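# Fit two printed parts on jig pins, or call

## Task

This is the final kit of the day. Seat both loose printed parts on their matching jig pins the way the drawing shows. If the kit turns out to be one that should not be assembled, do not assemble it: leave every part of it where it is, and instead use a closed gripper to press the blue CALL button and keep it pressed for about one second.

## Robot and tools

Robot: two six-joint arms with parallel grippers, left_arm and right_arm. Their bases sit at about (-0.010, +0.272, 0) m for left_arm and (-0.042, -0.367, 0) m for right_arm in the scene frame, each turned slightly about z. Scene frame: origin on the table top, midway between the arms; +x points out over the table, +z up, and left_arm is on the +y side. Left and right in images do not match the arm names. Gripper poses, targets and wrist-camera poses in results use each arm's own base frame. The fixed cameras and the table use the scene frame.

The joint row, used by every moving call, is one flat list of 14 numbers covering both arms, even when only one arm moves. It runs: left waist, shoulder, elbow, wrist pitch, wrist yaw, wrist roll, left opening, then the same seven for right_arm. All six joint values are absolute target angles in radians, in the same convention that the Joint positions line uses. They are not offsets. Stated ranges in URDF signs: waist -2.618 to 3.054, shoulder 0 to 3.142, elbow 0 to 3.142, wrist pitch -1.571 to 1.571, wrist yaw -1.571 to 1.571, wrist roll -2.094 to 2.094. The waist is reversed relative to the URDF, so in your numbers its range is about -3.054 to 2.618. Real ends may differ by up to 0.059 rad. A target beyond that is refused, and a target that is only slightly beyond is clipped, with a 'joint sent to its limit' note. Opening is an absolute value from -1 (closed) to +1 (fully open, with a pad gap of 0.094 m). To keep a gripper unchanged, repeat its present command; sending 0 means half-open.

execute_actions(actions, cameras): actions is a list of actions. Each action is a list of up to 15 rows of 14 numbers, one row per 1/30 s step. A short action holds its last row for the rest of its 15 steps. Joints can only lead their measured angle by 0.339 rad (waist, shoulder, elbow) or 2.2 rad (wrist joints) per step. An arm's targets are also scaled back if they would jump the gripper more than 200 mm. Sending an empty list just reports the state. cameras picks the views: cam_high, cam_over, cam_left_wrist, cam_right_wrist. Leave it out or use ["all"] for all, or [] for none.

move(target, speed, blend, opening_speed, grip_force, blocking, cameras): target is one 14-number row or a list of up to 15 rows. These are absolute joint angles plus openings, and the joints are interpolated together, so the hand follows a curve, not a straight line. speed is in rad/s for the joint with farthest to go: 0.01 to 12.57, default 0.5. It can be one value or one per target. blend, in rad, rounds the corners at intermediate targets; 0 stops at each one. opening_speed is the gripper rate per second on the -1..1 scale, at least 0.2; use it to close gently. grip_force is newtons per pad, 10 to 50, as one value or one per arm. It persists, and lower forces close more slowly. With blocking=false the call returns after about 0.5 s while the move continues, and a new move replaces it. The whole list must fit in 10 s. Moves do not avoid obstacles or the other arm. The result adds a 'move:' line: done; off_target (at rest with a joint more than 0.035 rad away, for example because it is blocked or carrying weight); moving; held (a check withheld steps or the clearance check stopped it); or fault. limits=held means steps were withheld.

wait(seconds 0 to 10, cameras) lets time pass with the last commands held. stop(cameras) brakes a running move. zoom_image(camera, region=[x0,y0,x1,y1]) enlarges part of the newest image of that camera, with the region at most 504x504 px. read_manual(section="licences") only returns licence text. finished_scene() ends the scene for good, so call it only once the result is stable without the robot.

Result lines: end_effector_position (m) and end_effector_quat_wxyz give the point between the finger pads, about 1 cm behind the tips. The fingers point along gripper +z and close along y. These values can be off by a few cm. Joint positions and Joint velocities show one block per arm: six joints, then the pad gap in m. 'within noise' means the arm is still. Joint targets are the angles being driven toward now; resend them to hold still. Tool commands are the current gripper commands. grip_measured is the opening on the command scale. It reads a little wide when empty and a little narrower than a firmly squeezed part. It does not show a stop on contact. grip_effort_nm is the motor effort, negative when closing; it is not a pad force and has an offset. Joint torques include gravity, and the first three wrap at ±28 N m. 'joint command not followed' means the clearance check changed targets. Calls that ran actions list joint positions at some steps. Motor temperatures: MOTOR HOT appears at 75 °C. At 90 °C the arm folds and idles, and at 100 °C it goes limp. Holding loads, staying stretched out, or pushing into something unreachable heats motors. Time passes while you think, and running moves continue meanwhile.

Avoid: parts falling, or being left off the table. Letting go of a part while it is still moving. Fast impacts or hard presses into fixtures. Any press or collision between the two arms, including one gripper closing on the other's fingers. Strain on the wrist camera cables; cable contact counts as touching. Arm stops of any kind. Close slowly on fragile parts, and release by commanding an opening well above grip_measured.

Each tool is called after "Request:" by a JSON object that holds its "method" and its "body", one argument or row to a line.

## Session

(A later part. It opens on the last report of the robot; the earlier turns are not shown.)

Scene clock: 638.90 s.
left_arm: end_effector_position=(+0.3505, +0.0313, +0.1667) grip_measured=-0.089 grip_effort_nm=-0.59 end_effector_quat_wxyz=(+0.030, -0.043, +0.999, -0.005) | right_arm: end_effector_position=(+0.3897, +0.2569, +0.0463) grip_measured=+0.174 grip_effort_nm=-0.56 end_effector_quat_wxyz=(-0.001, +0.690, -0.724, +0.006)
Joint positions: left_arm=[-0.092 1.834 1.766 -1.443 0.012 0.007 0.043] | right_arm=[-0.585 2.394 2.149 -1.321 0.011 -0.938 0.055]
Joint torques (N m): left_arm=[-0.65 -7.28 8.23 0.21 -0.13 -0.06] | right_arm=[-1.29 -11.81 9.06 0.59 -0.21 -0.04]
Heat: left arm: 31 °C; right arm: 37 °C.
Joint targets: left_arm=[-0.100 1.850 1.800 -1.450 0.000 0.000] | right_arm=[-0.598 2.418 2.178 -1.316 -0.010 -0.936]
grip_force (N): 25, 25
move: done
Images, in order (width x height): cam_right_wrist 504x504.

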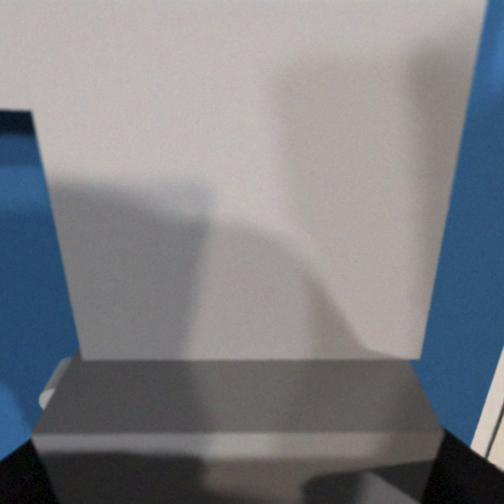

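Request:
{"method": "move", "body": {
  "target": [
    [-0.1,1.85,1.8,-1.45,0,0,-0.25,-0.575,2.39,2.28,-1.44,0,-0.94,-0.05],
    [-0.1,1.85,1.8,-1.45,0,0,-0.25,-0.441,2.235,2.165,-1.485,0,-1.083,-0.05]
  ],
  "speed": [0.15,0.3]
}}

Request:
{"method": "zoom_image", "body": {
  "camera": "cam_right_wrist",
  "region": [80, 0, 400, 240]
}}

Request:
{"method": "zoom_image", "body": {
  "camera": "cam_over",
  "region": [280, 330, 460, 490]
}}

Scene clock: 668.47 s.
left_arm: end_effector_position=(+0.3505, +0.0313, +0.1667) grip_measured=-0.089 grip_effort_nm=-0.60 end_effector_quat_wxyz=(+0.030, -0.043, +0.999, -0.005) | right_arm: end_effector_position=(+0.3999, +0.1871, +0.1130) grip_measured=+0.174 grip_effort_nm=-0.56 end_effector_quat_wxyz=(-0.009, +0.687, -0.727, +0.007)
Joint positions: left_arm=[-0.092 1.834 1.766 -1.443 0.012 0.007 0.043] | right_arm=[-0.438 2.257 2.179 -1.47 0.007 -1.076 0.055]
Joint torques (N m): left_arm=[-0.69 -7.3 8.24 0.21 -0.14 -0.09] | right_arm=[-0.5 -14.91 5.16 0.42 0.01 0.01]
Heat: left arm: 31 °C; right arm: 38 °C.
Joint targets: left_arm=[-0.100 1.850 1.800 -1.450 0.000 0.000] | right_arm=[-0.441 2.235 2.165 -1.485 0.000 -1.083]
grip_force (N): 25, 25
move: done

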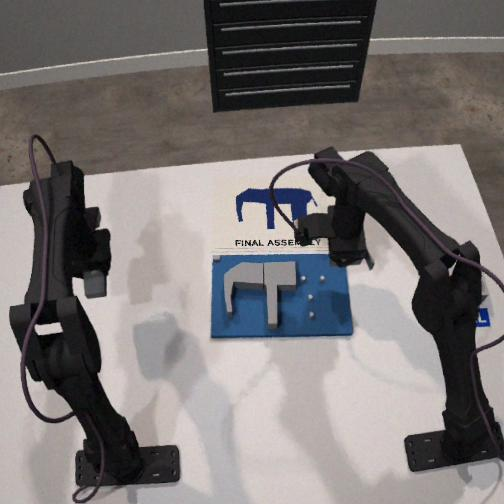

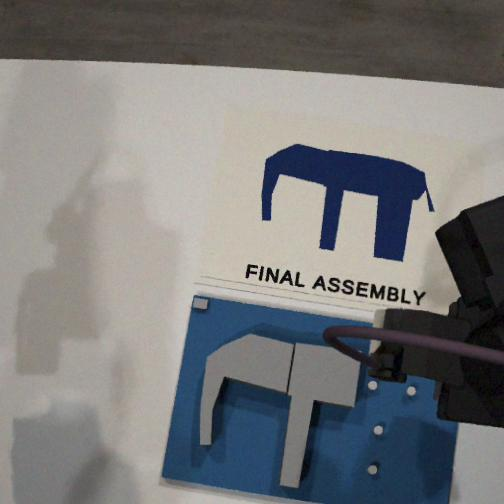

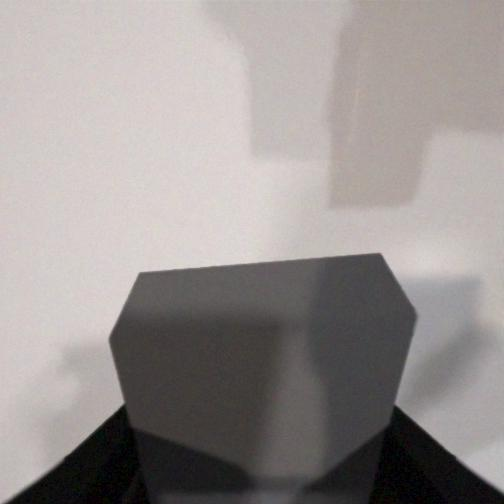

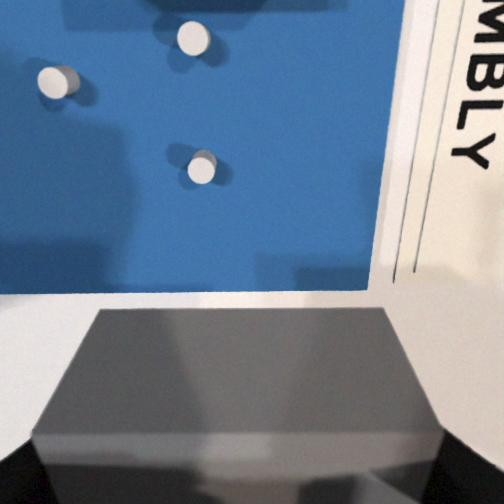

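Scaled by 1.575.

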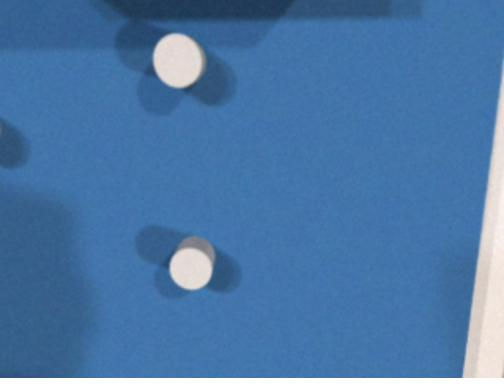

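Scaled by 2.800.

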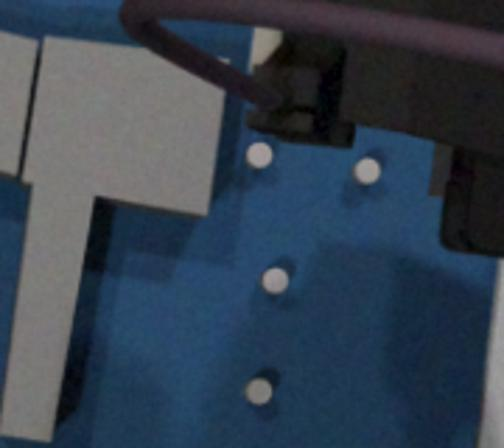

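Request:
{"method": "move", "body": {
  "target": [
    [-0.1,1.85,1.8,-1.45,0,0,-0.25,-0.512,2.34,2.28,-1.497,0,-1.01,-0.05]
  ],
  "speed": 0.2,
  "cameras": ["cam_right_wrist"]
}}

Request:
{"method": "zoom_image", "body": {
  "camera": "cam_right_wrist",
  "region": [40, 0, 440, 320]
}}

Scene clock: 682.37 s.
left_arm: end_effector_position=(+0.3505, +0.0313, +0.1667) grip_measured=-0.089 grip_effort_nm=-0.59 end_effector_quat_wxyz=(+0.030, -0.043, +0.999, -0.005) | right_arm: end_effector_position=(+0.3954, +0.2214, +0.1038) grip_measured=+0.174 grip_effort_nm=-0.56 end_effector_quat_wxyz=(-0.008, +0.691, -0.722, +0.006)
Joint positions: left_arm=[-0.092 1.834 1.766 -1.443 0.012 0.007 0.043] | right_arm=[-0.511 2.321 2.251 -1.482 0.007 -1.016 0.055]
Joint torques (N m): left_arm=[-0.7 -7.28 8.18 0.22 -0.14 -0.09] | right_arm=[-0.18 -11.63 8.77 0.35 -0.01 0.02]
Heat: left arm: 31 °C; right arm: 38 °C.
Joint targets: left_arm=[-0.100 1.850 1.800 -1.450 0.000 0.000] | right_arm=[-0.512 2.340 2.280 -1.497 0.000 -1.010]
grip_force (N): 25, 25
move: done
Images, in order (width x height): cam_right_wrist 504x504.

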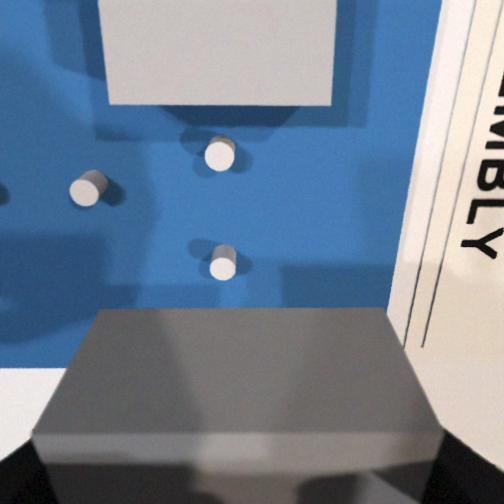

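Scaled by 1.260.

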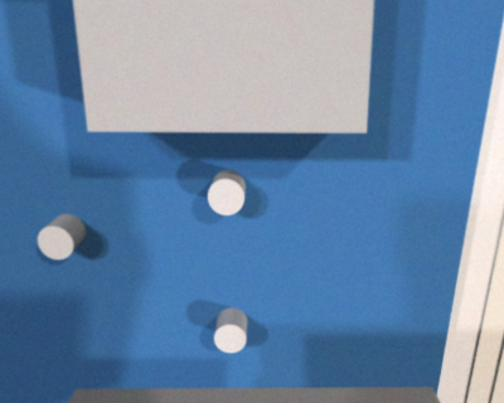

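Request:
{"method": "move", "body": {
  "target": [
    [-0.1,1.85,1.8,-1.45,0,0,-0.25,-0.588,2.383,2.263,-1.43,-0.004,-0.938,-0.05],
    [-0.1,1.85,1.8,-1.45,0,0,-0.25,-0.588,2.391,2.094,-1.269,-0.004,-0.938,-0.05]
  ],
  "speed": [0.25,0.15],
  "cameras": ["cam_right_wrist"]
}}

Scene clock: 717.00 s.
left_arm: end_effector_position=(+0.3505, +0.0313, +0.1667) grip_measured=-0.089 grip_effort_nm=-0.60 end_effector_quat_wxyz=(+0.030, -0.043, +0.999, -0.005) | right_arm: end_effector_position=(+0.3882, +0.2610, +0.0587) grip_measured=+0.173 grip_effort_nm=-0.56 end_effector_quat_wxyz=(-0.017, +0.693, -0.720, +0.003)
Joint positions: left_arm=[-0.092 1.834 1.766 -1.443 0.012 0.007 0.043] | right_arm=[-0.589 2.359 2.136 -1.313 -0.001 -0.943 0.055]
Joint torques (N m): left_arm=[-0.69 -7.28 8.24 0.22 -0.13 -0.07] | right_arm=[0.05 -10.96 3.26 1.17 0 0.05]
Heat: left arm: 31 °C; right arm: 38 °C.
Joint targets: left_arm=[-0.100 1.850 1.800 -1.450 0.000 0.000] | right_arm=[-0.588 2.391 2.094 -1.269 -0.004 -0.938]
grip_force (N): 25, 25
move: off_target (right_arm); right_arm: the wrist pitch is farthest, 0.044 rad from its target
Images, in order (width x height): cam_right_wrist 504x504.

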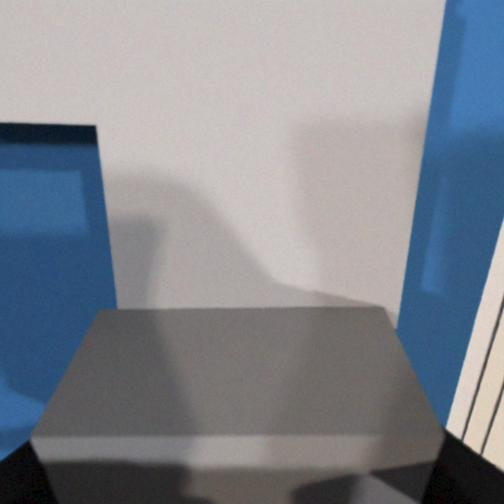

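Request:
{"method": "move", "body": {
  "target": [
    [-0.1,1.85,1.8,-1.45,0,0,-0.25,-0.588,2.383,2.225,-1.39,-0.004,-0.938,-0.05],
    [-0.1,1.85,1.8,-1.45,0,0,-0.25,-0.576,2.39,2.195,-1.35,-0.004,-0.938,-0.05]
  ],
  "speed": [0.1,0.1],
  "cameras": ["cam_right_wrist"]
}}

Scene clock: 727.23 s.
left_arm: end_effector_position=(+0.3505, +0.0313, +0.1667) grip_measured=-0.089 grip_effort_nm=-0.60 end_effector_quat_wxyz=(+0.030, -0.043, +0.999, -0.005) | right_arm: end_effector_position=(+0.3932, +0.2611, +0.0729) grip_measured=+0.173 grip_effort_nm=-0.56 end_effector_quat_wxyz=(-0.025, +0.691, -0.722, +0.004)
Joint positions: left_arm=[-0.092 1.834 1.766 -1.443 0.012 0.007 0.043] | right_arm=[-0.584 2.363 2.2 -1.356 -0.001 -0.943 0.055]
Joint torques (N m): left_arm=[-0.65 -7.27 8.27 0.23 -0.12 -0.08] | right_arm=[0.69 -11.19 6.16 0.71 0.04 0.04]
Heat: left arm: 31 °C; right arm: 38 °C.
Joint targets: left_arm=[-0.100 1.850 1.800 -1.450 0.000 0.000] | right_arm=[-0.576 2.390 2.195 -1.350 -0.004 -0.938]
grip_force (N): 25, 25
move: done
Images, in order (width x height): cam_right_wrist 504x504.

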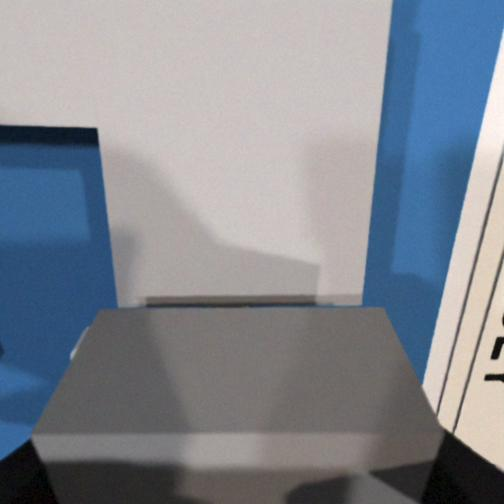

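Request:
{"method": "move", "body": {
  "target": [
    [-0.1,1.85,1.8,-1.45,0,0,-0.25,-0.576,2.401,2.165,-1.345,-0.004,-0.935,-0.05]
  ],
  "speed": [0.1],
  "cameras": ["cam_right_wrist"]
}}

Scene clock: 737.07 s.
left_arm: end_effector_position=(+0.3505, +0.0313, +0.1667) grip_measured=-0.089 grip_effort_nm=-0.60 end_effector_quat_wxyz=(+0.030, -0.043, +0.999, -0.005) | right_arm: end_effector_position=(+0.3897, +0.2587, +0.0609) grip_measured=+0.173 grip_effort_nm=-0.56 end_effector_quat_wxyz=(-0.010, +0.691, -0.723, +0.002)
Joint positions: left_arm=[-0.092 1.834 1.766 -1.443 0.012 0.007 0.043] | right_arm=[-0.584 2.378 2.179 -1.351 -0.001 -0.941 0.055]
Joint torques (N m): left_arm=[-0.69 -7.32 8.18 0.24 -0.11 -0.1] | right_arm=[0.88 -11.86 5.41 0.66 -0.04 0.1]
Heat: left arm: 31 °C; right arm: 38 °C.
Joint targets: left_arm=[-0.100 1.850 1.800 -1.450 0.000 0.000] | right_arm=[-0.576 2.401 2.165 -1.345 -0.004 -0.935]
grip_force (N): 25, 25
move: done
Images, in order (width x height): cam_right_wrist 504x504.

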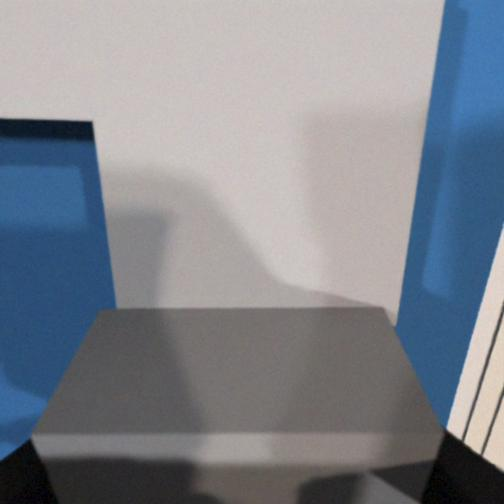

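Request:
{"method": "move", "body": {
  "target": [
    [-0.1,1.85,1.8,-1.45,0,0,-0.25,-0.568,2.401,2.165,-1.345,-0.004,-0.933,-0.05]
  ],
  "speed": [0.1],
  "cameras": ["cam_right_wrist"]
}}

Scene clock: 741.90 s.
left_arm: end_effector_position=(+0.3505, +0.0313, +0.1667) grip_measured=-0.089 grip_effort_nm=-0.59 end_effector_quat_wxyz=(+0.030, -0.043, +0.999, -0.005) | right_arm: end_effector_position=(+0.3922, +0.2550, +0.0609) grip_measured=+0.173 grip_effort_nm=-0.56 end_effector_quat_wxyz=(-0.010, +0.686, -0.727, +0.002)
Joint positions: left_arm=[-0.092 1.834 1.766 -1.443 0.012 0.007 0.043] | right_arm=[-0.574 2.378 2.179 -1.351 -0.001 -0.938 0.055]
Joint torques (N m): left_arm=[-0.58 -7.36 8.28 0.2 -0.14 -0.08] | right_arm=[0.73 -11.73 5.16 0.61 0.03 0.09]
Heat: left arm: 31 °C; right arm: 37 °C.
Joint targets: left_arm=[-0.100 1.850 1.800 -1.450 0.000 0.000] | right_arm=[-0.568 2.401 2.165 -1.345 -0.004 -0.933]
grip_force (N): 25, 25
move: done
Images, in order (width x height): cam_right_wrist 504x504.

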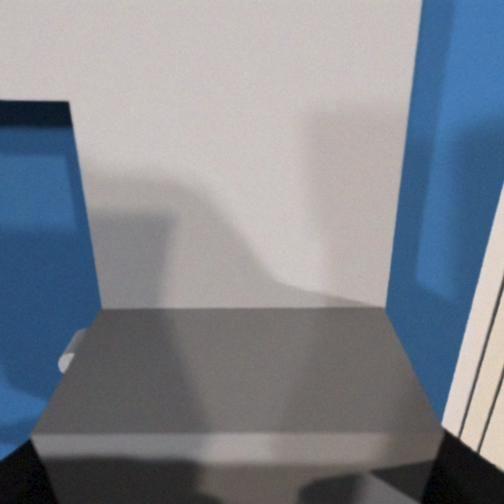

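Request:
{"method": "move", "body": {
  "target": [
    [-0.1,1.85,1.8,-1.45,0,0,-0.25,-0.568,2.395,2.098,-1.283,-0.004,-0.933,-0.05]
  ],
  "speed": [0.1],
  "cameras": ["cam_right_wrist"]
}}

Scene clock: 758.73 s.
left_arm: end_effector_position=(+0.3505, +0.0313, +0.1667) grip_measured=-0.089 grip_effort_nm=-0.59 end_effector_quat_wxyz=(+0.030, -0.043, +0.999, -0.005) | right_arm: end_effector_position=(+0.3909, +0.2562, +0.0582) grip_measured=+0.173 grip_effort_nm=-0.56 end_effector_quat_wxyz=(-0.016, +0.686, -0.727, -0.003)
Joint positions: left_arm=[-0.092 1.834 1.766 -1.443 0.012 0.007 0.043] | right_arm=[-0.573 2.363 2.141 -1.319 -0.012 -0.938 0.055]
Joint torques (N m): left_arm=[-0.64 -7.32 8.28 0.22 -0.13 -0.07] | right_arm=[0.47 -10.78 3.3 1 0.17 0.08]
Heat: left arm: 31 °C; right arm: 36 °C.
Joint targets: left_arm=[-0.100 1.850 1.800 -1.450 0.000 0.000] | right_arm=[-0.568 2.395 2.098 -1.283 -0.004 -0.933]
grip_force (N): 25, 25
move: off_target (right_arm); right_arm: the elbow is farthest, 0.043 rad from its target
Images, in order (width x height): cam_right_wrist 504x504.

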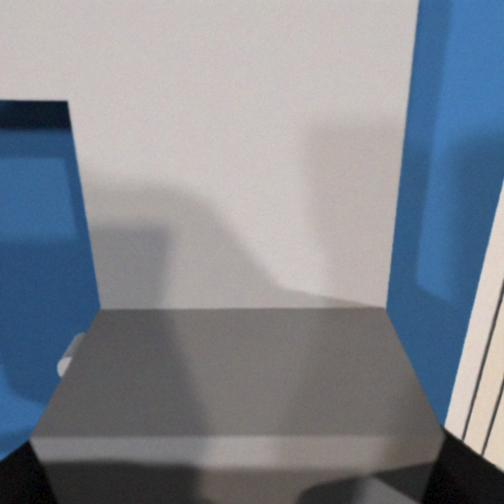

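Request:
{"method": "move", "body": {
  "target": [
    [-0.1,1.85,1.8,-1.45,0,0,-0.25,-0.568,2.383,2.225,-1.39,-0.004,-0.933,-0.05],
    [-0.1,1.85,1.8,-1.45,0,0,-0.25,-0.560,2.391,2.146,-1.338,-0.004,-0.931,-0.05]
  ],
  "speed": [0.1],
  "cameras": ["cam_right_wrist"]
}}

speed must be one number or one for each of the 2 targets, got a list of 1; nothing of the call was run

Request:
{"method": "move", "body": {
  "target": [
    [-0.1,1.85,1.8,-1.45,0,0,-0.25,-0.568,2.383,2.225,-1.39,-0.004,-0.933,-0.05],
    [-0.1,1.85,1.8,-1.45,0,0,-0.25,-0.560,2.391,2.146,-1.338,-0.004,-0.931,-0.05]
  ],
  "speed": 0.1,
  "cameras": ["cam_right_wrist"]
}}

Scene clock: 782.47 s.
left_arm: end_effector_position=(+0.3505, +0.0313, +0.1667) grip_measured=-0.089 grip_effort_nm=-0.59 end_effector_quat_wxyz=(+0.030, -0.043, +0.999, -0.005) | right_arm: end_effector_position=(+0.3916, +0.2511, +0.0596) grip_measured=+0.173 grip_effort_nm=-0.56 end_effector_quat_wxyz=(-0.008, +0.682, -0.731, -0.001)
Joint positions: left_arm=[-0.092 1.834 1.766 -1.443 0.012 0.007 0.043] | right_arm=[-0.566 2.37 2.159 -1.344 -0.005 -0.936 0.055]
Joint torques (N m): left_arm=[-0.69 -7.31 8.25 0.22 -0.13 -0.07] | right_arm=[0.44 -11.67 5.39 0.64 0.02 0.08]
Heat: left arm: 31 °C; right arm: 35 °C.
Joint targets: left_arm=[-0.100 1.850 1.800 -1.450 0.000 0.000] | right_arm=[-0.560 2.391 2.146 -1.338 -0.004 -0.931]
grip_force (N): 25, 25
move: done
Images, in order (width x height): cam_right_wrist 504x504.

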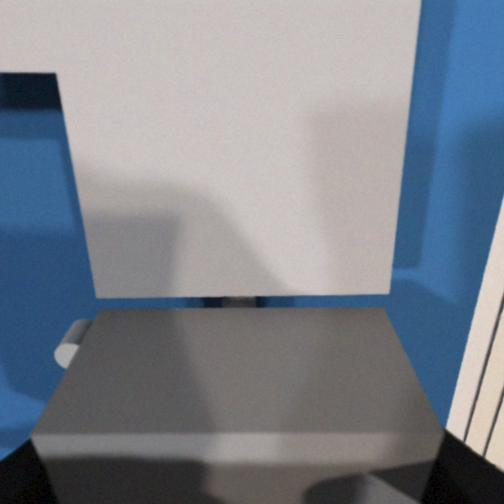

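Request:
{"method": "move", "body": {
  "target": [
    [-0.1,1.85,1.8,-1.45,0,0,-0.25,-0.575,2.395,2.154,-1.341,-0.004,-0.947,-0.05],
    [-0.1,1.85,1.8,-1.45,0,0,-0.25,-0.575,2.391,2.112,-1.300,-0.004,-0.947,-0.05]
  ],
  "speed": 0.1,
  "cameras": ["cam_right_wrist"]
}}

Scene clock: 794.07 s.
left_arm: end_effector_position=(+0.3505, +0.0313, +0.1667) grip_measured=-0.089 grip_effort_nm=-0.60 end_effector_quat_wxyz=(+0.030, -0.043, +0.999, -0.005) | right_arm: end_effector_position=(+0.3919, +0.2528, +0.0511) grip_measured=+0.173 grip_effort_nm=-0.56 end_effector_quat_wxyz=(-0.010, +0.685, -0.728, +0.000)
Joint positions: left_arm=[-0.092 1.834 1.766 -1.443 0.012 0.007 0.043] | right_arm=[-0.569 2.37 2.126 -1.306 -0.005 -0.941 0.055]
Joint torques (N m): left_arm=[-0.66 -7.3 8.25 0.22 -0.14 -0.07] | right_arm=[-0.61 -11.66 5.33 0.65 0.03 -0.03]
Heat: left arm: 31 °C; right arm: 37 °C.
Joint targets: left_arm=[-0.100 1.850 1.800 -1.450 0.000 0.000] | right_arm=[-0.575 2.391 2.112 -1.300 -0.004 -0.947]
grip_force (N): 25, 25
move: done
Images, in order (width x height): cam_right_wrist 504x504.

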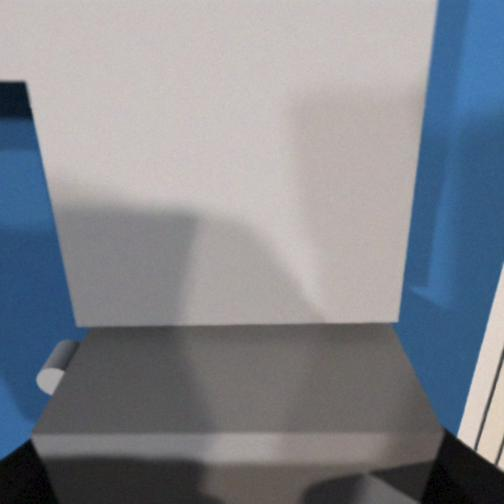

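Request:
{"method": "move", "body": {
  "target": [
    [-0.1,1.85,1.8,-1.45,0,0,-0.25,-0.580,2.3985,2.160,-1.325,-0.004,-0.966,-0.05]
  ],
  "speed": 0.1,
  "cameras": ["cam_right_wrist"]
}}

Scene clock: 806.60 s.
left_arm: end_effector_position=(+0.3505, +0.0313, +0.1667) grip_measured=-0.089 grip_effort_nm=-0.60 end_effector_quat_wxyz=(+0.030, -0.043, +0.999, -0.005) | right_arm: end_effector_position=(+0.3912, +0.2551, +0.0506) grip_measured=+0.173 grip_effort_nm=-0.56 end_effector_quat_wxyz=(-0.010, +0.694, -0.720, -0.001)
Joint positions: left_arm=[-0.092 1.834 1.766 -1.443 0.012 0.007 0.043] | right_arm=[-0.574 2.376 2.134 -1.31 -0.005 -0.959 0.055]
Joint torques (N m): left_arm=[-0.69 -7.27 8.27 0.22 -0.13 -0.1] | right_arm=[-0.55 -11.37 8.69 0.47 0.06 -0.09]
Heat: left arm: 31 °C; right arm: 38 °C.
Joint targets: left_arm=[-0.100 1.850 1.800 -1.450 0.000 0.000] | right_arm=[-0.580 2.398 2.160 -1.325 -0.004 -0.966]
grip_force (N): 25, 25
move: done
Images, in order (width x height): cam_right_wrist 504x504.

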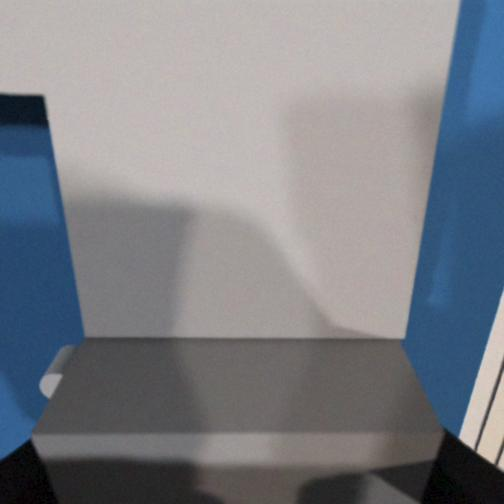

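Request:
{"method": "move", "body": {
  "target": [
    [-0.1,1.85,1.8,-1.45,0,0,-0.25,-0.580,2.393,2.070,-1.250,-0.004,-0.966,-0.05]
  ],
  "speed": 0.1,
  "cameras": ["cam_right_wrist"]
}}

Scene clock: 814.57 s.
left_arm: end_effector_position=(+0.3505, +0.0313, +0.1667) grip_measured=-0.089 grip_effort_nm=-0.60 end_effector_quat_wxyz=(+0.030, -0.043, +0.999, -0.005) | right_arm: end_effector_position=(+0.3915, +0.2549, +0.0380) grip_measured=+0.173 grip_effort_nm=-0.56 end_effector_quat_wxyz=(-0.011, +0.694, -0.720, +0.000)
Joint positions: left_arm=[-0.092 1.834 1.766 -1.443 0.012 0.007 0.043] | right_arm=[-0.574 2.376 2.084 -1.258 -0.003 -0.96 0.055]
Joint torques (N m): left_arm=[-0.73 -7.25 8.21 0.21 -0.13 -0.07] | right_arm=[-0.51 -12.05 5.5 0.62 -0.01 -0.06]
Motor temperatures (°C): left_arm=[23 31 31 22 26 24 22] | right_arm=[25 39 32 24 23 22 24]
Heat: left arm: 31 °C; right arm: 39 °C.
Joint targets: left_arm=[-0.100 1.850 1.800 -1.450 0.000 0.000] | right_arm=[-0.580 2.393 2.070 -1.250 -0.004 -0.966]
grip_force (N): 25, 25
move: done
Images, in order (width x height): cam_right_wrist 504x504.

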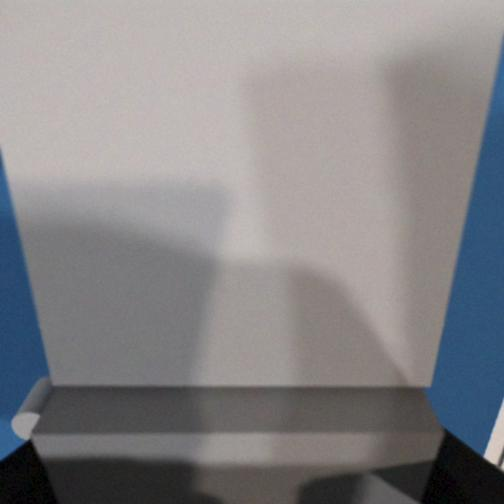

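Request:
{"method": "move", "body": {
  "target": [
    [-0.1,1.85,1.8,-1.45,0,0,-0.25,-0.580,2.388,2.035,-1.216,-0.004,-0.966,-0.05]
  ],
  "speed": 0.1,
  "cameras": ["cam_right_wrist"]
}}

Scene clock: 819.93 s.
left_arm: end_effector_position=(+0.3505, +0.0313, +0.1667) grip_measured=-0.089 grip_effort_nm=-0.59 end_effector_quat_wxyz=(+0.030, -0.043, +0.999, -0.005) | right_arm: end_effector_position=(+0.3909, +0.2544, +0.0307) grip_measured=+0.173 grip_effort_nm=-0.56 end_effector_quat_wxyz=(-0.010, +0.694, -0.720, +0.001)
Joint positions: left_arm=[-0.092 1.834 1.766 -1.443 0.012 0.007 0.043] | right_arm=[-0.574 2.376 2.055 -1.23 -0.002 -0.96 0.055]
Joint torques (N m): left_arm=[-0.68 -7.27 8.28 0.23 -0.12 -0.08] | right_arm=[-0.64 -12.6 5.07 0.74 0.02 -0.08]
Heat: left arm: 31 °C; right arm: 39 °C.
Joint targets: left_arm=[-0.100 1.850 1.800 -1.450 0.000 0.000] | right_arm=[-0.580 2.388 2.035 -1.216 -0.004 -0.966]
grip_force (N): 25, 25
move: done
Images, in order (width x height): cam_right_wrist 504x504.

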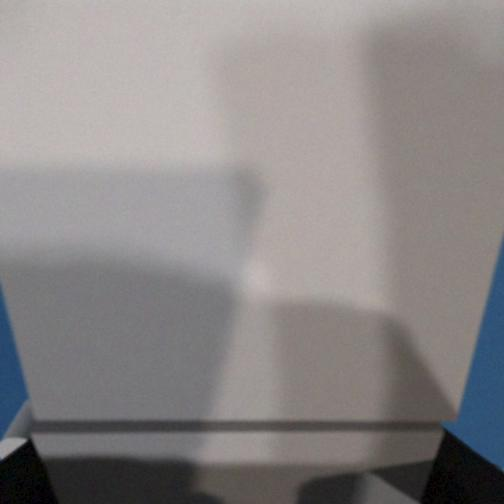

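Request:
{"method": "move", "body": {
  "target": [
    [-0.1,1.85,1.8,-1.45,0,0,-0.25,-0.580,2.385,2.005,-1.186,-0.004,-0.966,-0.05]
  ],
  "speed": 0.1,
  "cameras": ["cam_right_wrist"]
}}

Scene clock: 828.97 s.
left_arm: end_effector_position=(+0.3505, +0.0313, +0.1667) grip_measured=-0.089 grip_effort_nm=-0.59 end_effector_quat_wxyz=(+0.030, -0.043, +0.999, -0.005) | right_arm: end_effector_position=(+0.3908, +0.2543, +0.0297) grip_measured=+0.173 grip_effort_nm=-0.56 end_effector_quat_wxyz=(-0.012, +0.694, -0.720, +0.001)
Joint positions: left_arm=[-0.092 1.834 1.766 -1.443 0.012 0.007 0.043] | right_arm=[-0.574 2.37 2.041 -1.218 -0.002 -0.96 0.055]
Joint torques (N m): left_arm=[-0.65 -7.39 8.24 0.22 -0.12 -0.07] | right_arm=[-0.59 -12.12 3.67 0.98 -0.04 -0.02]
Heat: left arm: 31 °C; right arm: 40 °C.
Joint targets: left_arm=[-0.100 1.850 1.800 -1.450 0.000 0.000] | right_arm=[-0.580 2.385 2.005 -1.186 -0.004 -0.966]
grip_force (N): 25, 25
move: off_target (right_arm); right_arm: the elbow is farthest, 0.036 rad from its target
Images, in order (width x height): cam_right_wrist 504x504.

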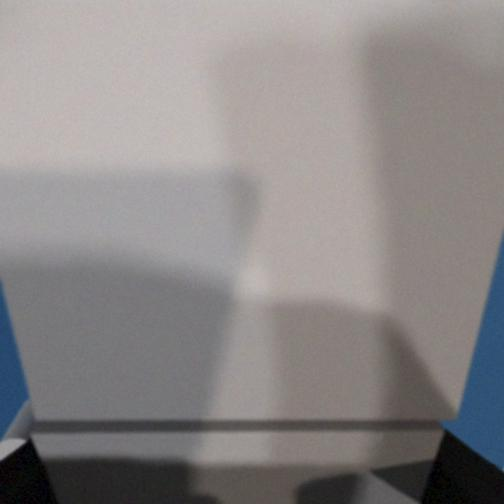

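Request:
{"method": "move", "body": {
  "target": [
    [-0.1,1.85,1.8,-1.45,0,0,-0.25,-0.578,2.385,2.03,-1.208,-0.004,-0.964,0.174],
    [-0.1,1.85,1.8,-1.45,0,0,-0.25,-0.578,2.385,2.03,-1.208,-0.004,-0.964,0.4],
    [-0.1,1.85,1.8,-1.45,0,0,-0.25,-0.578,2.39,2.27,-1.43,-0.004,-0.95,0.4]
  ],
  "speed": [0.1,0.1,0.15],
  "opening_speed": 0.4
}}

Request:
{"method": "zoom_image", "body": {
  "camera": "cam_high",
  "region": [200, 230, 370, 350]
}}

Scene clock: 848.47 s.
left_arm: end_effector_position=(+0.3505, +0.0313, +0.1667) grip_measured=-0.089 grip_effort_nm=-0.59 end_effector_quat_wxyz=(+0.030, -0.043, +0.999, -0.005) | right_arm: end_effector_position=(+0.3927, +0.2543, +0.0820) grip_measured=+0.398 grip_effort_nm=0.13 end_effector_quat_wxyz=(-0.016, +0.692, -0.722, +0.005)
Joint positions: left_arm=[-0.092 1.834 1.766 -1.443 0.012 0.007 0.043] | right_arm=[-0.574 2.37 2.248 -1.416 0.003 -0.956 0.066]
Joint torques (N m): left_arm=[-0.65 -7.24 8.28 0.22 -0.11 -0.08] | right_arm=[-0.43 -12.05 8.13 0.4 -0.07 0.08]
Heat: left arm: 31 °C; right arm: 41 °C.
Joint targets: left_arm=[-0.100 1.850 1.800 -1.450 0.000 0.000] | right_arm=[-0.578 2.390 2.270 -1.430 -0.004 -0.950]
grip_force (N): 25, 25
move: done

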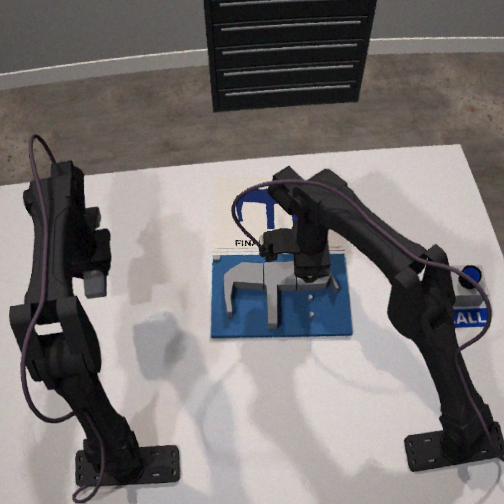

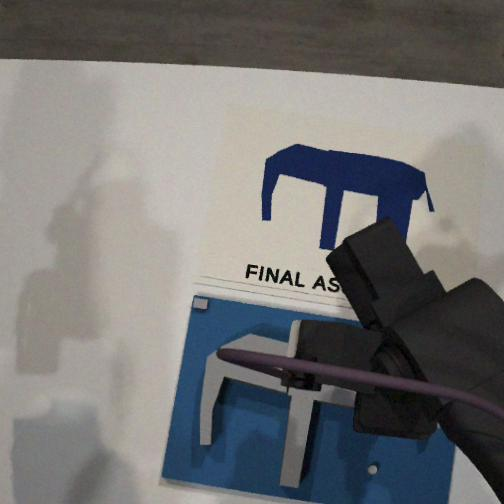

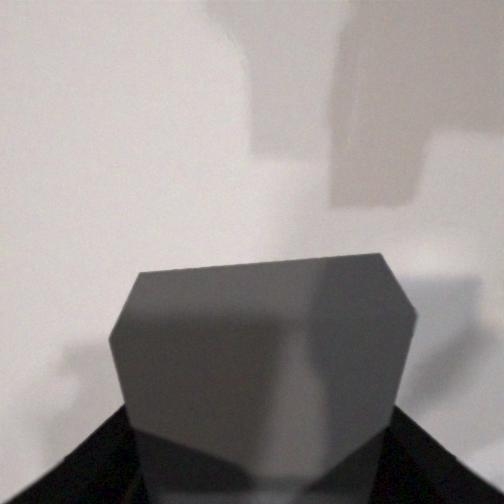

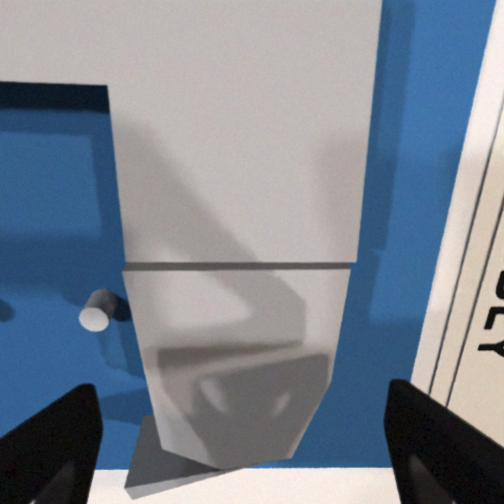

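Scaled by 2.965.

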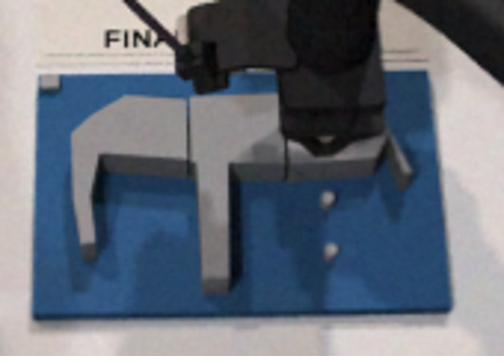

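Request:
{"method": "move", "body": {
  "target": [
    [-0.1,1.85,1.8,-1.45,0,0,-0.25,-0.5,2.2,2.2,-1.5,0,-0.8,0.4],
    [0.4,1.95,1.9,-1.45,0,-0.4,-0.25,0.1,1.4,1.4,-1.2,0,0,0.4],
    [1.06,2.311,2.185,-1.426,-0.02,-1.017,-0.25,0.1,1.4,1.4,-1.2,0,0,0.4]
  ],
  "speed": [0.4,0.7,0.6],
  "blend": [0.1,0.1,0]
}}

Request:
{"method": "zoom_image", "body": {
  "camera": "cam_over",
  "region": [260, 320, 480, 504]
}}

Scene clock: 905.20 s.
left_arm: end_effector_position=(+0.2171, -0.3887, +0.0888) grip_measured=-0.089 grip_effort_nm=-0.60 end_effector_quat_wxyz=(-0.001, +0.029, +1.000, +0.002) | right_arm: end_effector_position=(+0.3122, -0.0294, +0.2070) grip_measured=+0.398 grip_effort_nm=0.12 end_effector_quat_wxyz=(+0.184, +0.044, +0.982, -0.011)
Joint positions: left_arm=[1.064 2.297 2.15 -1.428 -0.001 -1.007 0.043] | right_arm=[0.095 1.412 1.417 -1.205 0.004 -0.006 0.066]
Joint torques (N m): left_arm=[-0.32 -11.06 8.25 0.2 -0.22 -0.13] | right_arm=[0.53 -6.58 5.63 1.49 -0.03 0.05]
Heat: left arm: 31 °C; right arm: 41 °C.
Joint targets: left_arm=[1.060 2.311 2.185 -1.426 -0.020 -1.017] | right_arm=[0.100 1.400 1.400 -1.200 0.000 0.000]
grip_force (N): 25, 25
move: done; blend cut to 0.095 rad at target 1

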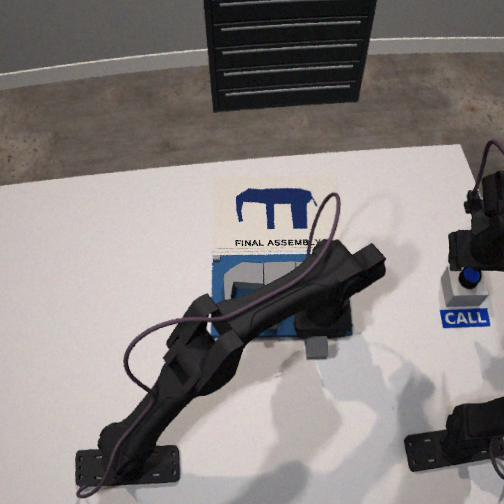

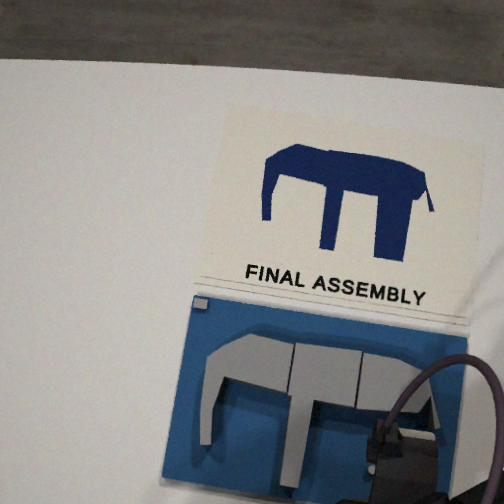

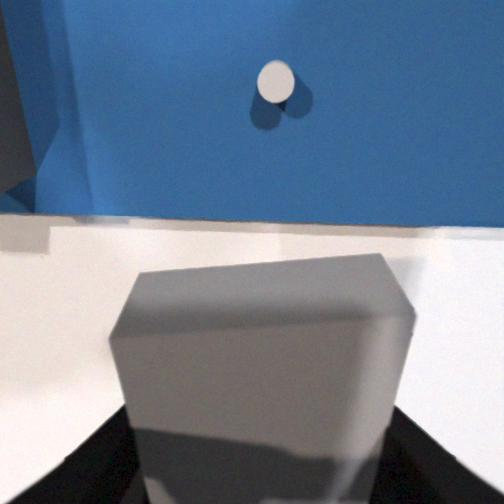

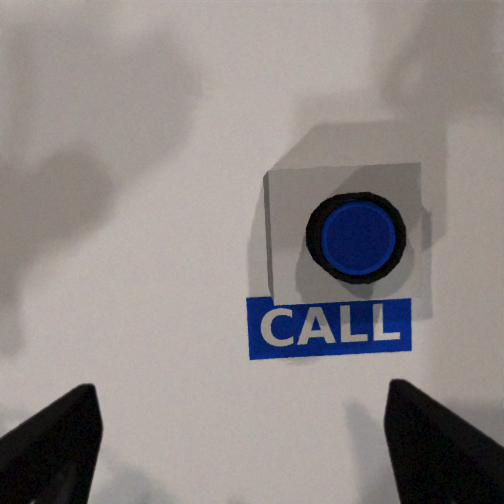

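Scaled by 2.291.

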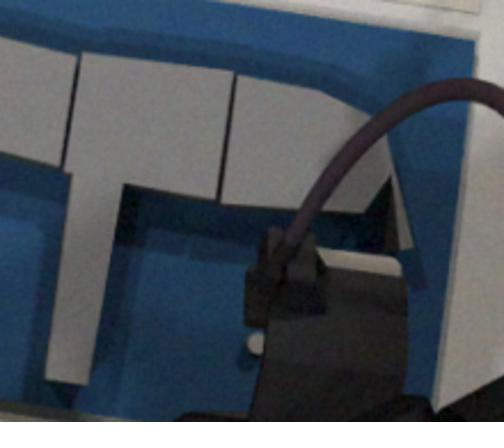

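Request:
{"method": "move", "body": {
  "target": [
    [1.119,2.218,1.985,-1.325,-0.03,-1.074,-0.25,0.1,1.4,1.4,-1.2,0,0,0.4],
    [1.119,2.25,1.768,-1.094,-0.03,-1.074,-0.25,0.1,1.4,1.4,-1.2,0,0,0.4]
  ],
  "speed": [0.3,0.15]
}}

Scene clock: 946.67 s.
left_arm: end_effector_position=(+0.1902, -0.3823, +0.0237) grip_measured=-0.089 grip_effort_nm=-0.59 end_effector_quat_wxyz=(+0.001, +0.026, +1.000, +0.010) | right_arm: end_effector_position=(+0.3122, -0.0294, +0.2070) grip_measured=+0.398 grip_effort_nm=0.12 end_effector_quat_wxyz=(+0.184, +0.044, +0.982, -0.011)
Joint positions: left_arm=[1.116 2.243 1.799 -1.144 -0.011 -1.065 0.043] | right_arm=[0.095 1.412 1.417 -1.205 0.004 -0.006 0.066]
Joint torques (N m): left_arm=[0.28 -11.03 3.04 0.62 -0.21 -0.1] | right_arm=[0.64 -6.57 5.56 1.55 -0.02 0.08]
Heat: left arm: 32 °C; right arm: 35 °C.
Joint targets: left_arm=[1.119 2.250 1.768 -1.094 -0.030 -1.074] | right_arm=[0.100 1.400 1.400 -1.200 0.000 0.000]
grip_force (N): 25, 25
move: off_target (left_arm); left_arm: the wrist pitch is farthest, 0.050 rad from its target

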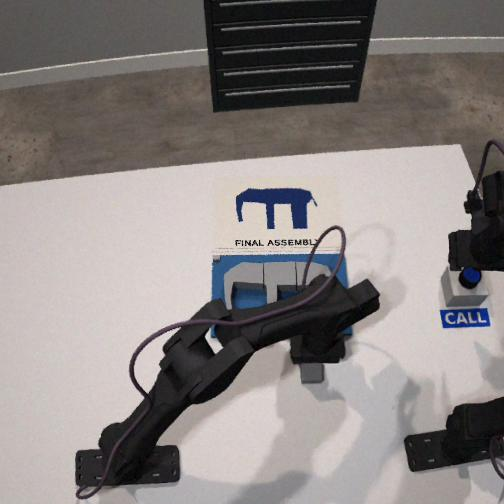

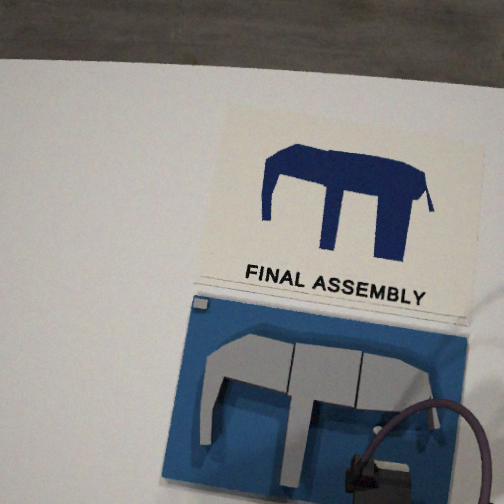

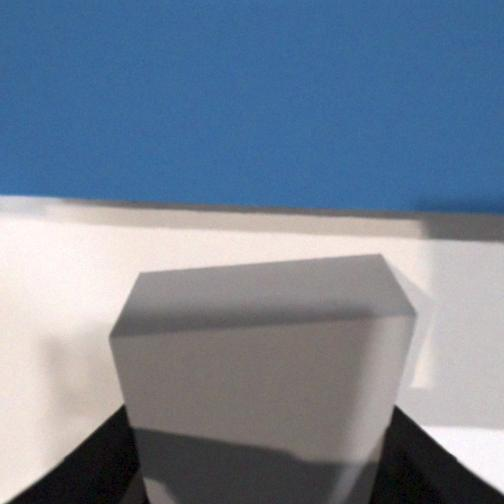

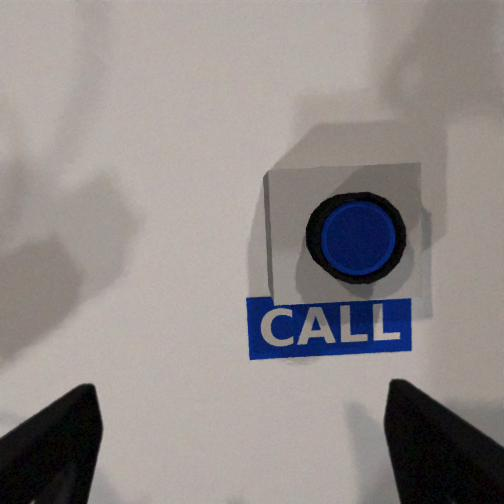

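Request:
{"method": "move", "body": {
  "target": [
    [1.119,2.25,1.785,-1.115,-0.02,-1.074,0.1,0.1,1.4,1.4,-1.2,0,0,0.4],
    [1.119,2.25,1.785,-1.115,-0.02,-1.074,0.55,0.1,1.4,1.4,-1.2,0,0,0.4],
    [1.119,2.2,2.0,-1.35,-0.02,-1.074,0.55,0.1,1.4,1.4,-1.2,0,0,0.4],
    [0.3,1.7,1.8,-1.4,0,-0.3,0.55,-0.3,1.7,1.7,-1.5,0,0.3,0.4],
    [-0.1,1.5,1.6,-1.3,0,0,0.55,-0.86,1.7,1.8,-1.5,0,0.91,0.4]
  ],
  "speed": [0.1,0.1,0.3,0.8,0.8],
  "blend": [0,0,0.05,0.1,0],
  "opening_speed": 0.4
}}

Scene clock: 960.13 s.
left_arm: end_effector_position=(+0.3287, +0.0344, +0.2241) grip_measured=+0.548 grip_effort_nm=0.10 end_effector_quat_wxyz=(+0.164, -0.053, +0.985, +0.010) | right_arm: end_effector_position=(+0.2157, +0.2543, +0.2156) grip_measured=+0.398 grip_effort_nm=0.12 end_effector_quat_wxyz=(+0.054, +0.020, +0.996, +0.069)
Joint positions: left_arm=[-0.098 1.532 1.61 -1.318 -0.006 -0.008 0.073] | right_arm=[-0.862 1.689 1.778 -1.484 -0.005 0.903 0.066]
Joint torques (N m): left_arm=[-0.09 -8.73 4.98 0.89 0.03 0.04] | right_arm=[0.53 -6.86 8.4 0.76 0.04 0.04]
Heat: left arm: 33 °C; right arm: 35 °C.
Joint targets: left_arm=[-0.100 1.500 1.600 -1.300 0.000 0.000] | right_arm=[-0.860 1.700 1.800 -1.500 0.000 0.910]
grip_force (N): 25, 25
move: done; target 2's new numbers were sent with left_arm's wrist pitch 0.041 rad from that target

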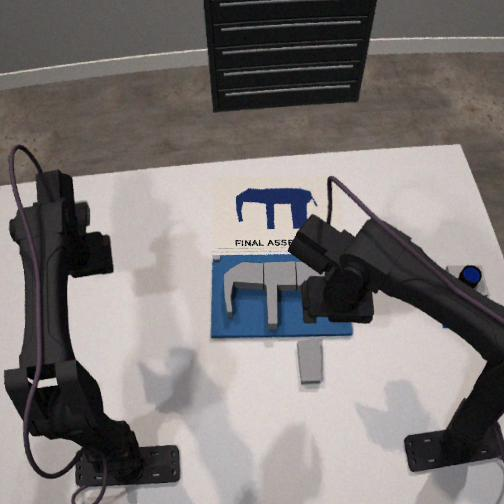

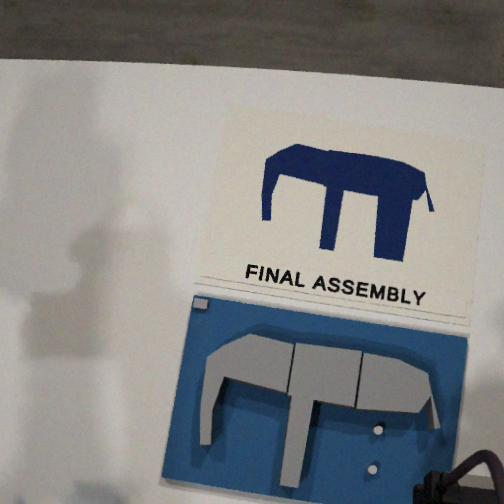

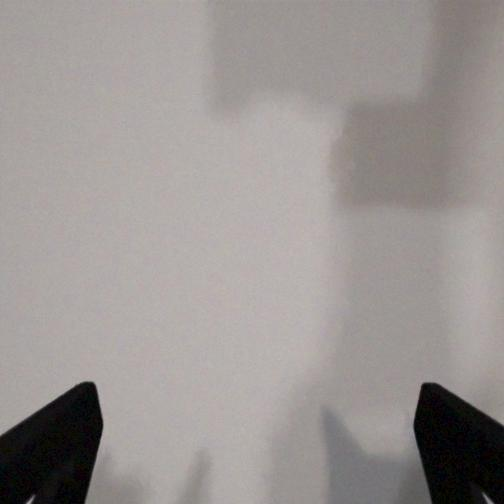

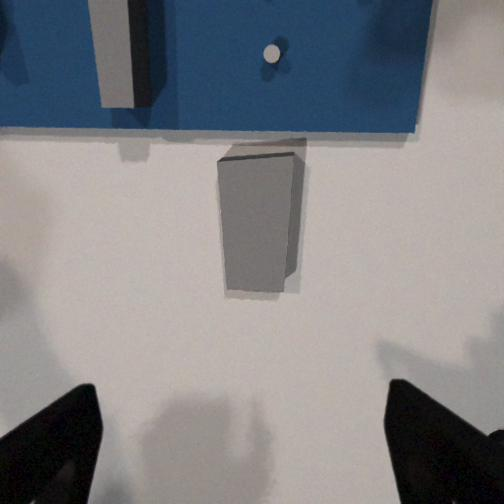

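Request:
{"method": "move", "body": {
  "target": [-0.1,1.5,1.6,-1.3,0,0,0.55,-0.896,1.832,1.505,-1.234,0,0.945,0.55],
  "speed": 0.4,
  "cameras": ["cam_right_wrist"]
}}

Scene clock: 979.43 s.
left_arm: end_effector_position=(+0.3287, +0.0344, +0.2241) grip_measured=+0.548 grip_effort_nm=0.10 end_effector_quat_wxyz=(+0.164, -0.053, +0.985, +0.010) | right_arm: end_effector_position=(+0.2145, +0.2677, +0.1070) grip_measured=+0.548 grip_effort_nm=0.13 end_effector_quat_wxyz=(+0.005, +0.024, +1.000, +0.010)
Joint positions: left_arm=[-0.098 1.532 1.61 -1.318 -0.006 -0.008 0.073] | right_arm=[-0.89 1.823 1.516 -1.241 -0.005 0.937 0.073]
Joint torques (N m): left_arm=[-0.13 -8.66 5.04 0.9 0.05 0.07] | right_arm=[-0.4 -8.28 5.39 0.69 0.03 0.12]
Motor temperatures (°C): left_arm=[23 33 30 23 26 24 22] | right_arm=[25 33 32 24 23 22 24]
Heat: left arm: 33 °C; right arm: 33 °C.
Joint targets: left_arm=[-0.100 1.500 1.600 -1.300 0.000 0.000] | right_arm=[-0.896 1.832 1.505 -1.234 0.000 0.945]
grip_force (N): 25, 25
move: done
Images, in order (width x height): cam_right_wrist 504x504.

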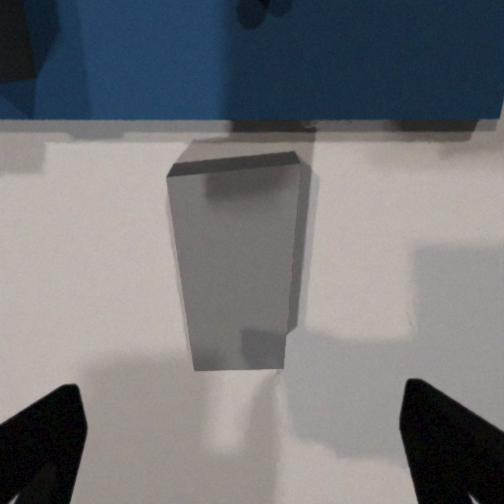

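Request:
{"method": "move", "body": {
  "target": [
    [-0.1,1.5,1.6,-1.3,0,0,0.55,-0.924,1.893,1.348,-1.016,0,0.952,0.55],
    [-0.1,1.5,1.6,-1.3,0,0,0.55,-0.924,1.936,1.266,-0.891,0,0.952,0.55]
  ],
  "speed": [0.25,0.2],
  "cameras": ["cam_right_wrist"]
}}

Scene clock: 1001.40 s.
left_arm: end_effector_position=(+0.3287, +0.0344, +0.2241) grip_measured=+0.548 grip_effort_nm=0.10 end_effector_quat_wxyz=(+0.164, -0.053, +0.985, +0.010) | right_arm: end_effector_position=(+0.2115, +0.2796, +0.0183) grip_measured=+0.548 grip_effort_nm=0.13 end_effector_quat_wxyz=(+0.008, +0.013, +1.000, +0.014)
Joint positions: left_arm=[-0.098 1.532 1.61 -1.318 -0.006 -0.008 0.073] | right_arm=[-0.918 1.919 1.28 -0.899 -0.005 0.945 0.073]
Joint torques (N m): left_arm=[-0.16 -8.69 4.97 0.9 0.05 0.05] | right_arm=[-0.62 -8.03 4.9 0.73 0.06 0.12]
Heat: left arm: 33 °C; right arm: 33 °C.
Joint targets: left_arm=[-0.100 1.500 1.600 -1.300 0.000 0.000] | right_arm=[-0.924 1.936 1.266 -0.891 0.000 0.952]
grip_force (N): 25, 25
move: done
Images, in order (width x height): cam_right_wrist 504x504.

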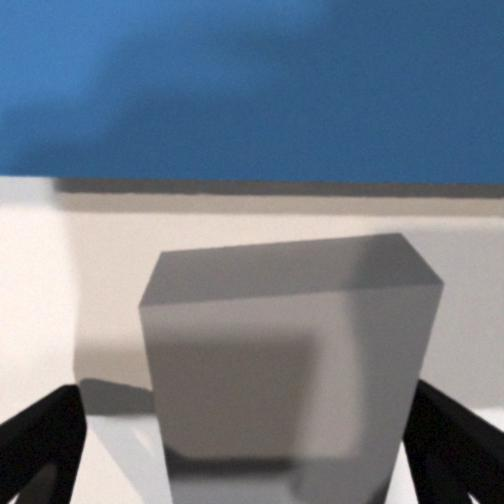

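Request:
{"method": "move", "body": {
  "target": [
    [-0.1,1.5,1.6,-1.3,0,0,0.55,-0.9015,1.917,1.246,-0.885,0,0.927,0.55],
    [-0.1,1.5,1.6,-1.3,0,0,0.55,-0.9015,1.917,1.246,-0.885,0,0.927,-0.3]
  ],
  "speed": 0.15,
  "opening_speed": 0.4,
  "cameras": ["cam_right_wrist"]
}}

Scene clock: 1014.27 s.
left_arm: end_effector_position=(+0.3287, +0.0344, +0.2241) grip_measured=+0.548 grip_effort_nm=0.10 end_effector_quat_wxyz=(+0.164, -0.053, +0.985, +0.010) | right_arm: end_effector_position=(+0.2127, +0.2775, +0.0151) grip_measured=-0.053 grip_effort_nm=-0.56 end_effector_quat_wxyz=(+0.006, +0.011, +1.000, +0.017)
Joint positions: left_arm=[-0.098 1.532 1.61 -1.318 -0.006 -0.008 0.073] | right_arm=[-0.908 1.919 1.266 -0.883 -0.011 0.93 0.044]
Joint torques (N m): left_arm=[-0.17 -8.79 5.01 0.9 0.03 0.05] | right_arm=[0.79 -9.78 4.27 0.59 0.19 0.02]
Heat: left arm: 33 °C; right arm: 33 °C.
Joint targets: left_arm=[-0.100 1.500 1.600 -1.300 0.000 0.000] | right_arm=[-0.902 1.917 1.246 -0.885 0.000 0.927]
grip_force (N): 25, 25
move: done
Images, in order (width x height): cam_right_wrist 504x504.

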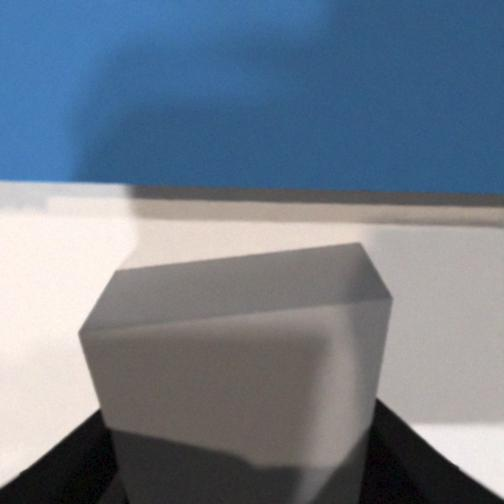

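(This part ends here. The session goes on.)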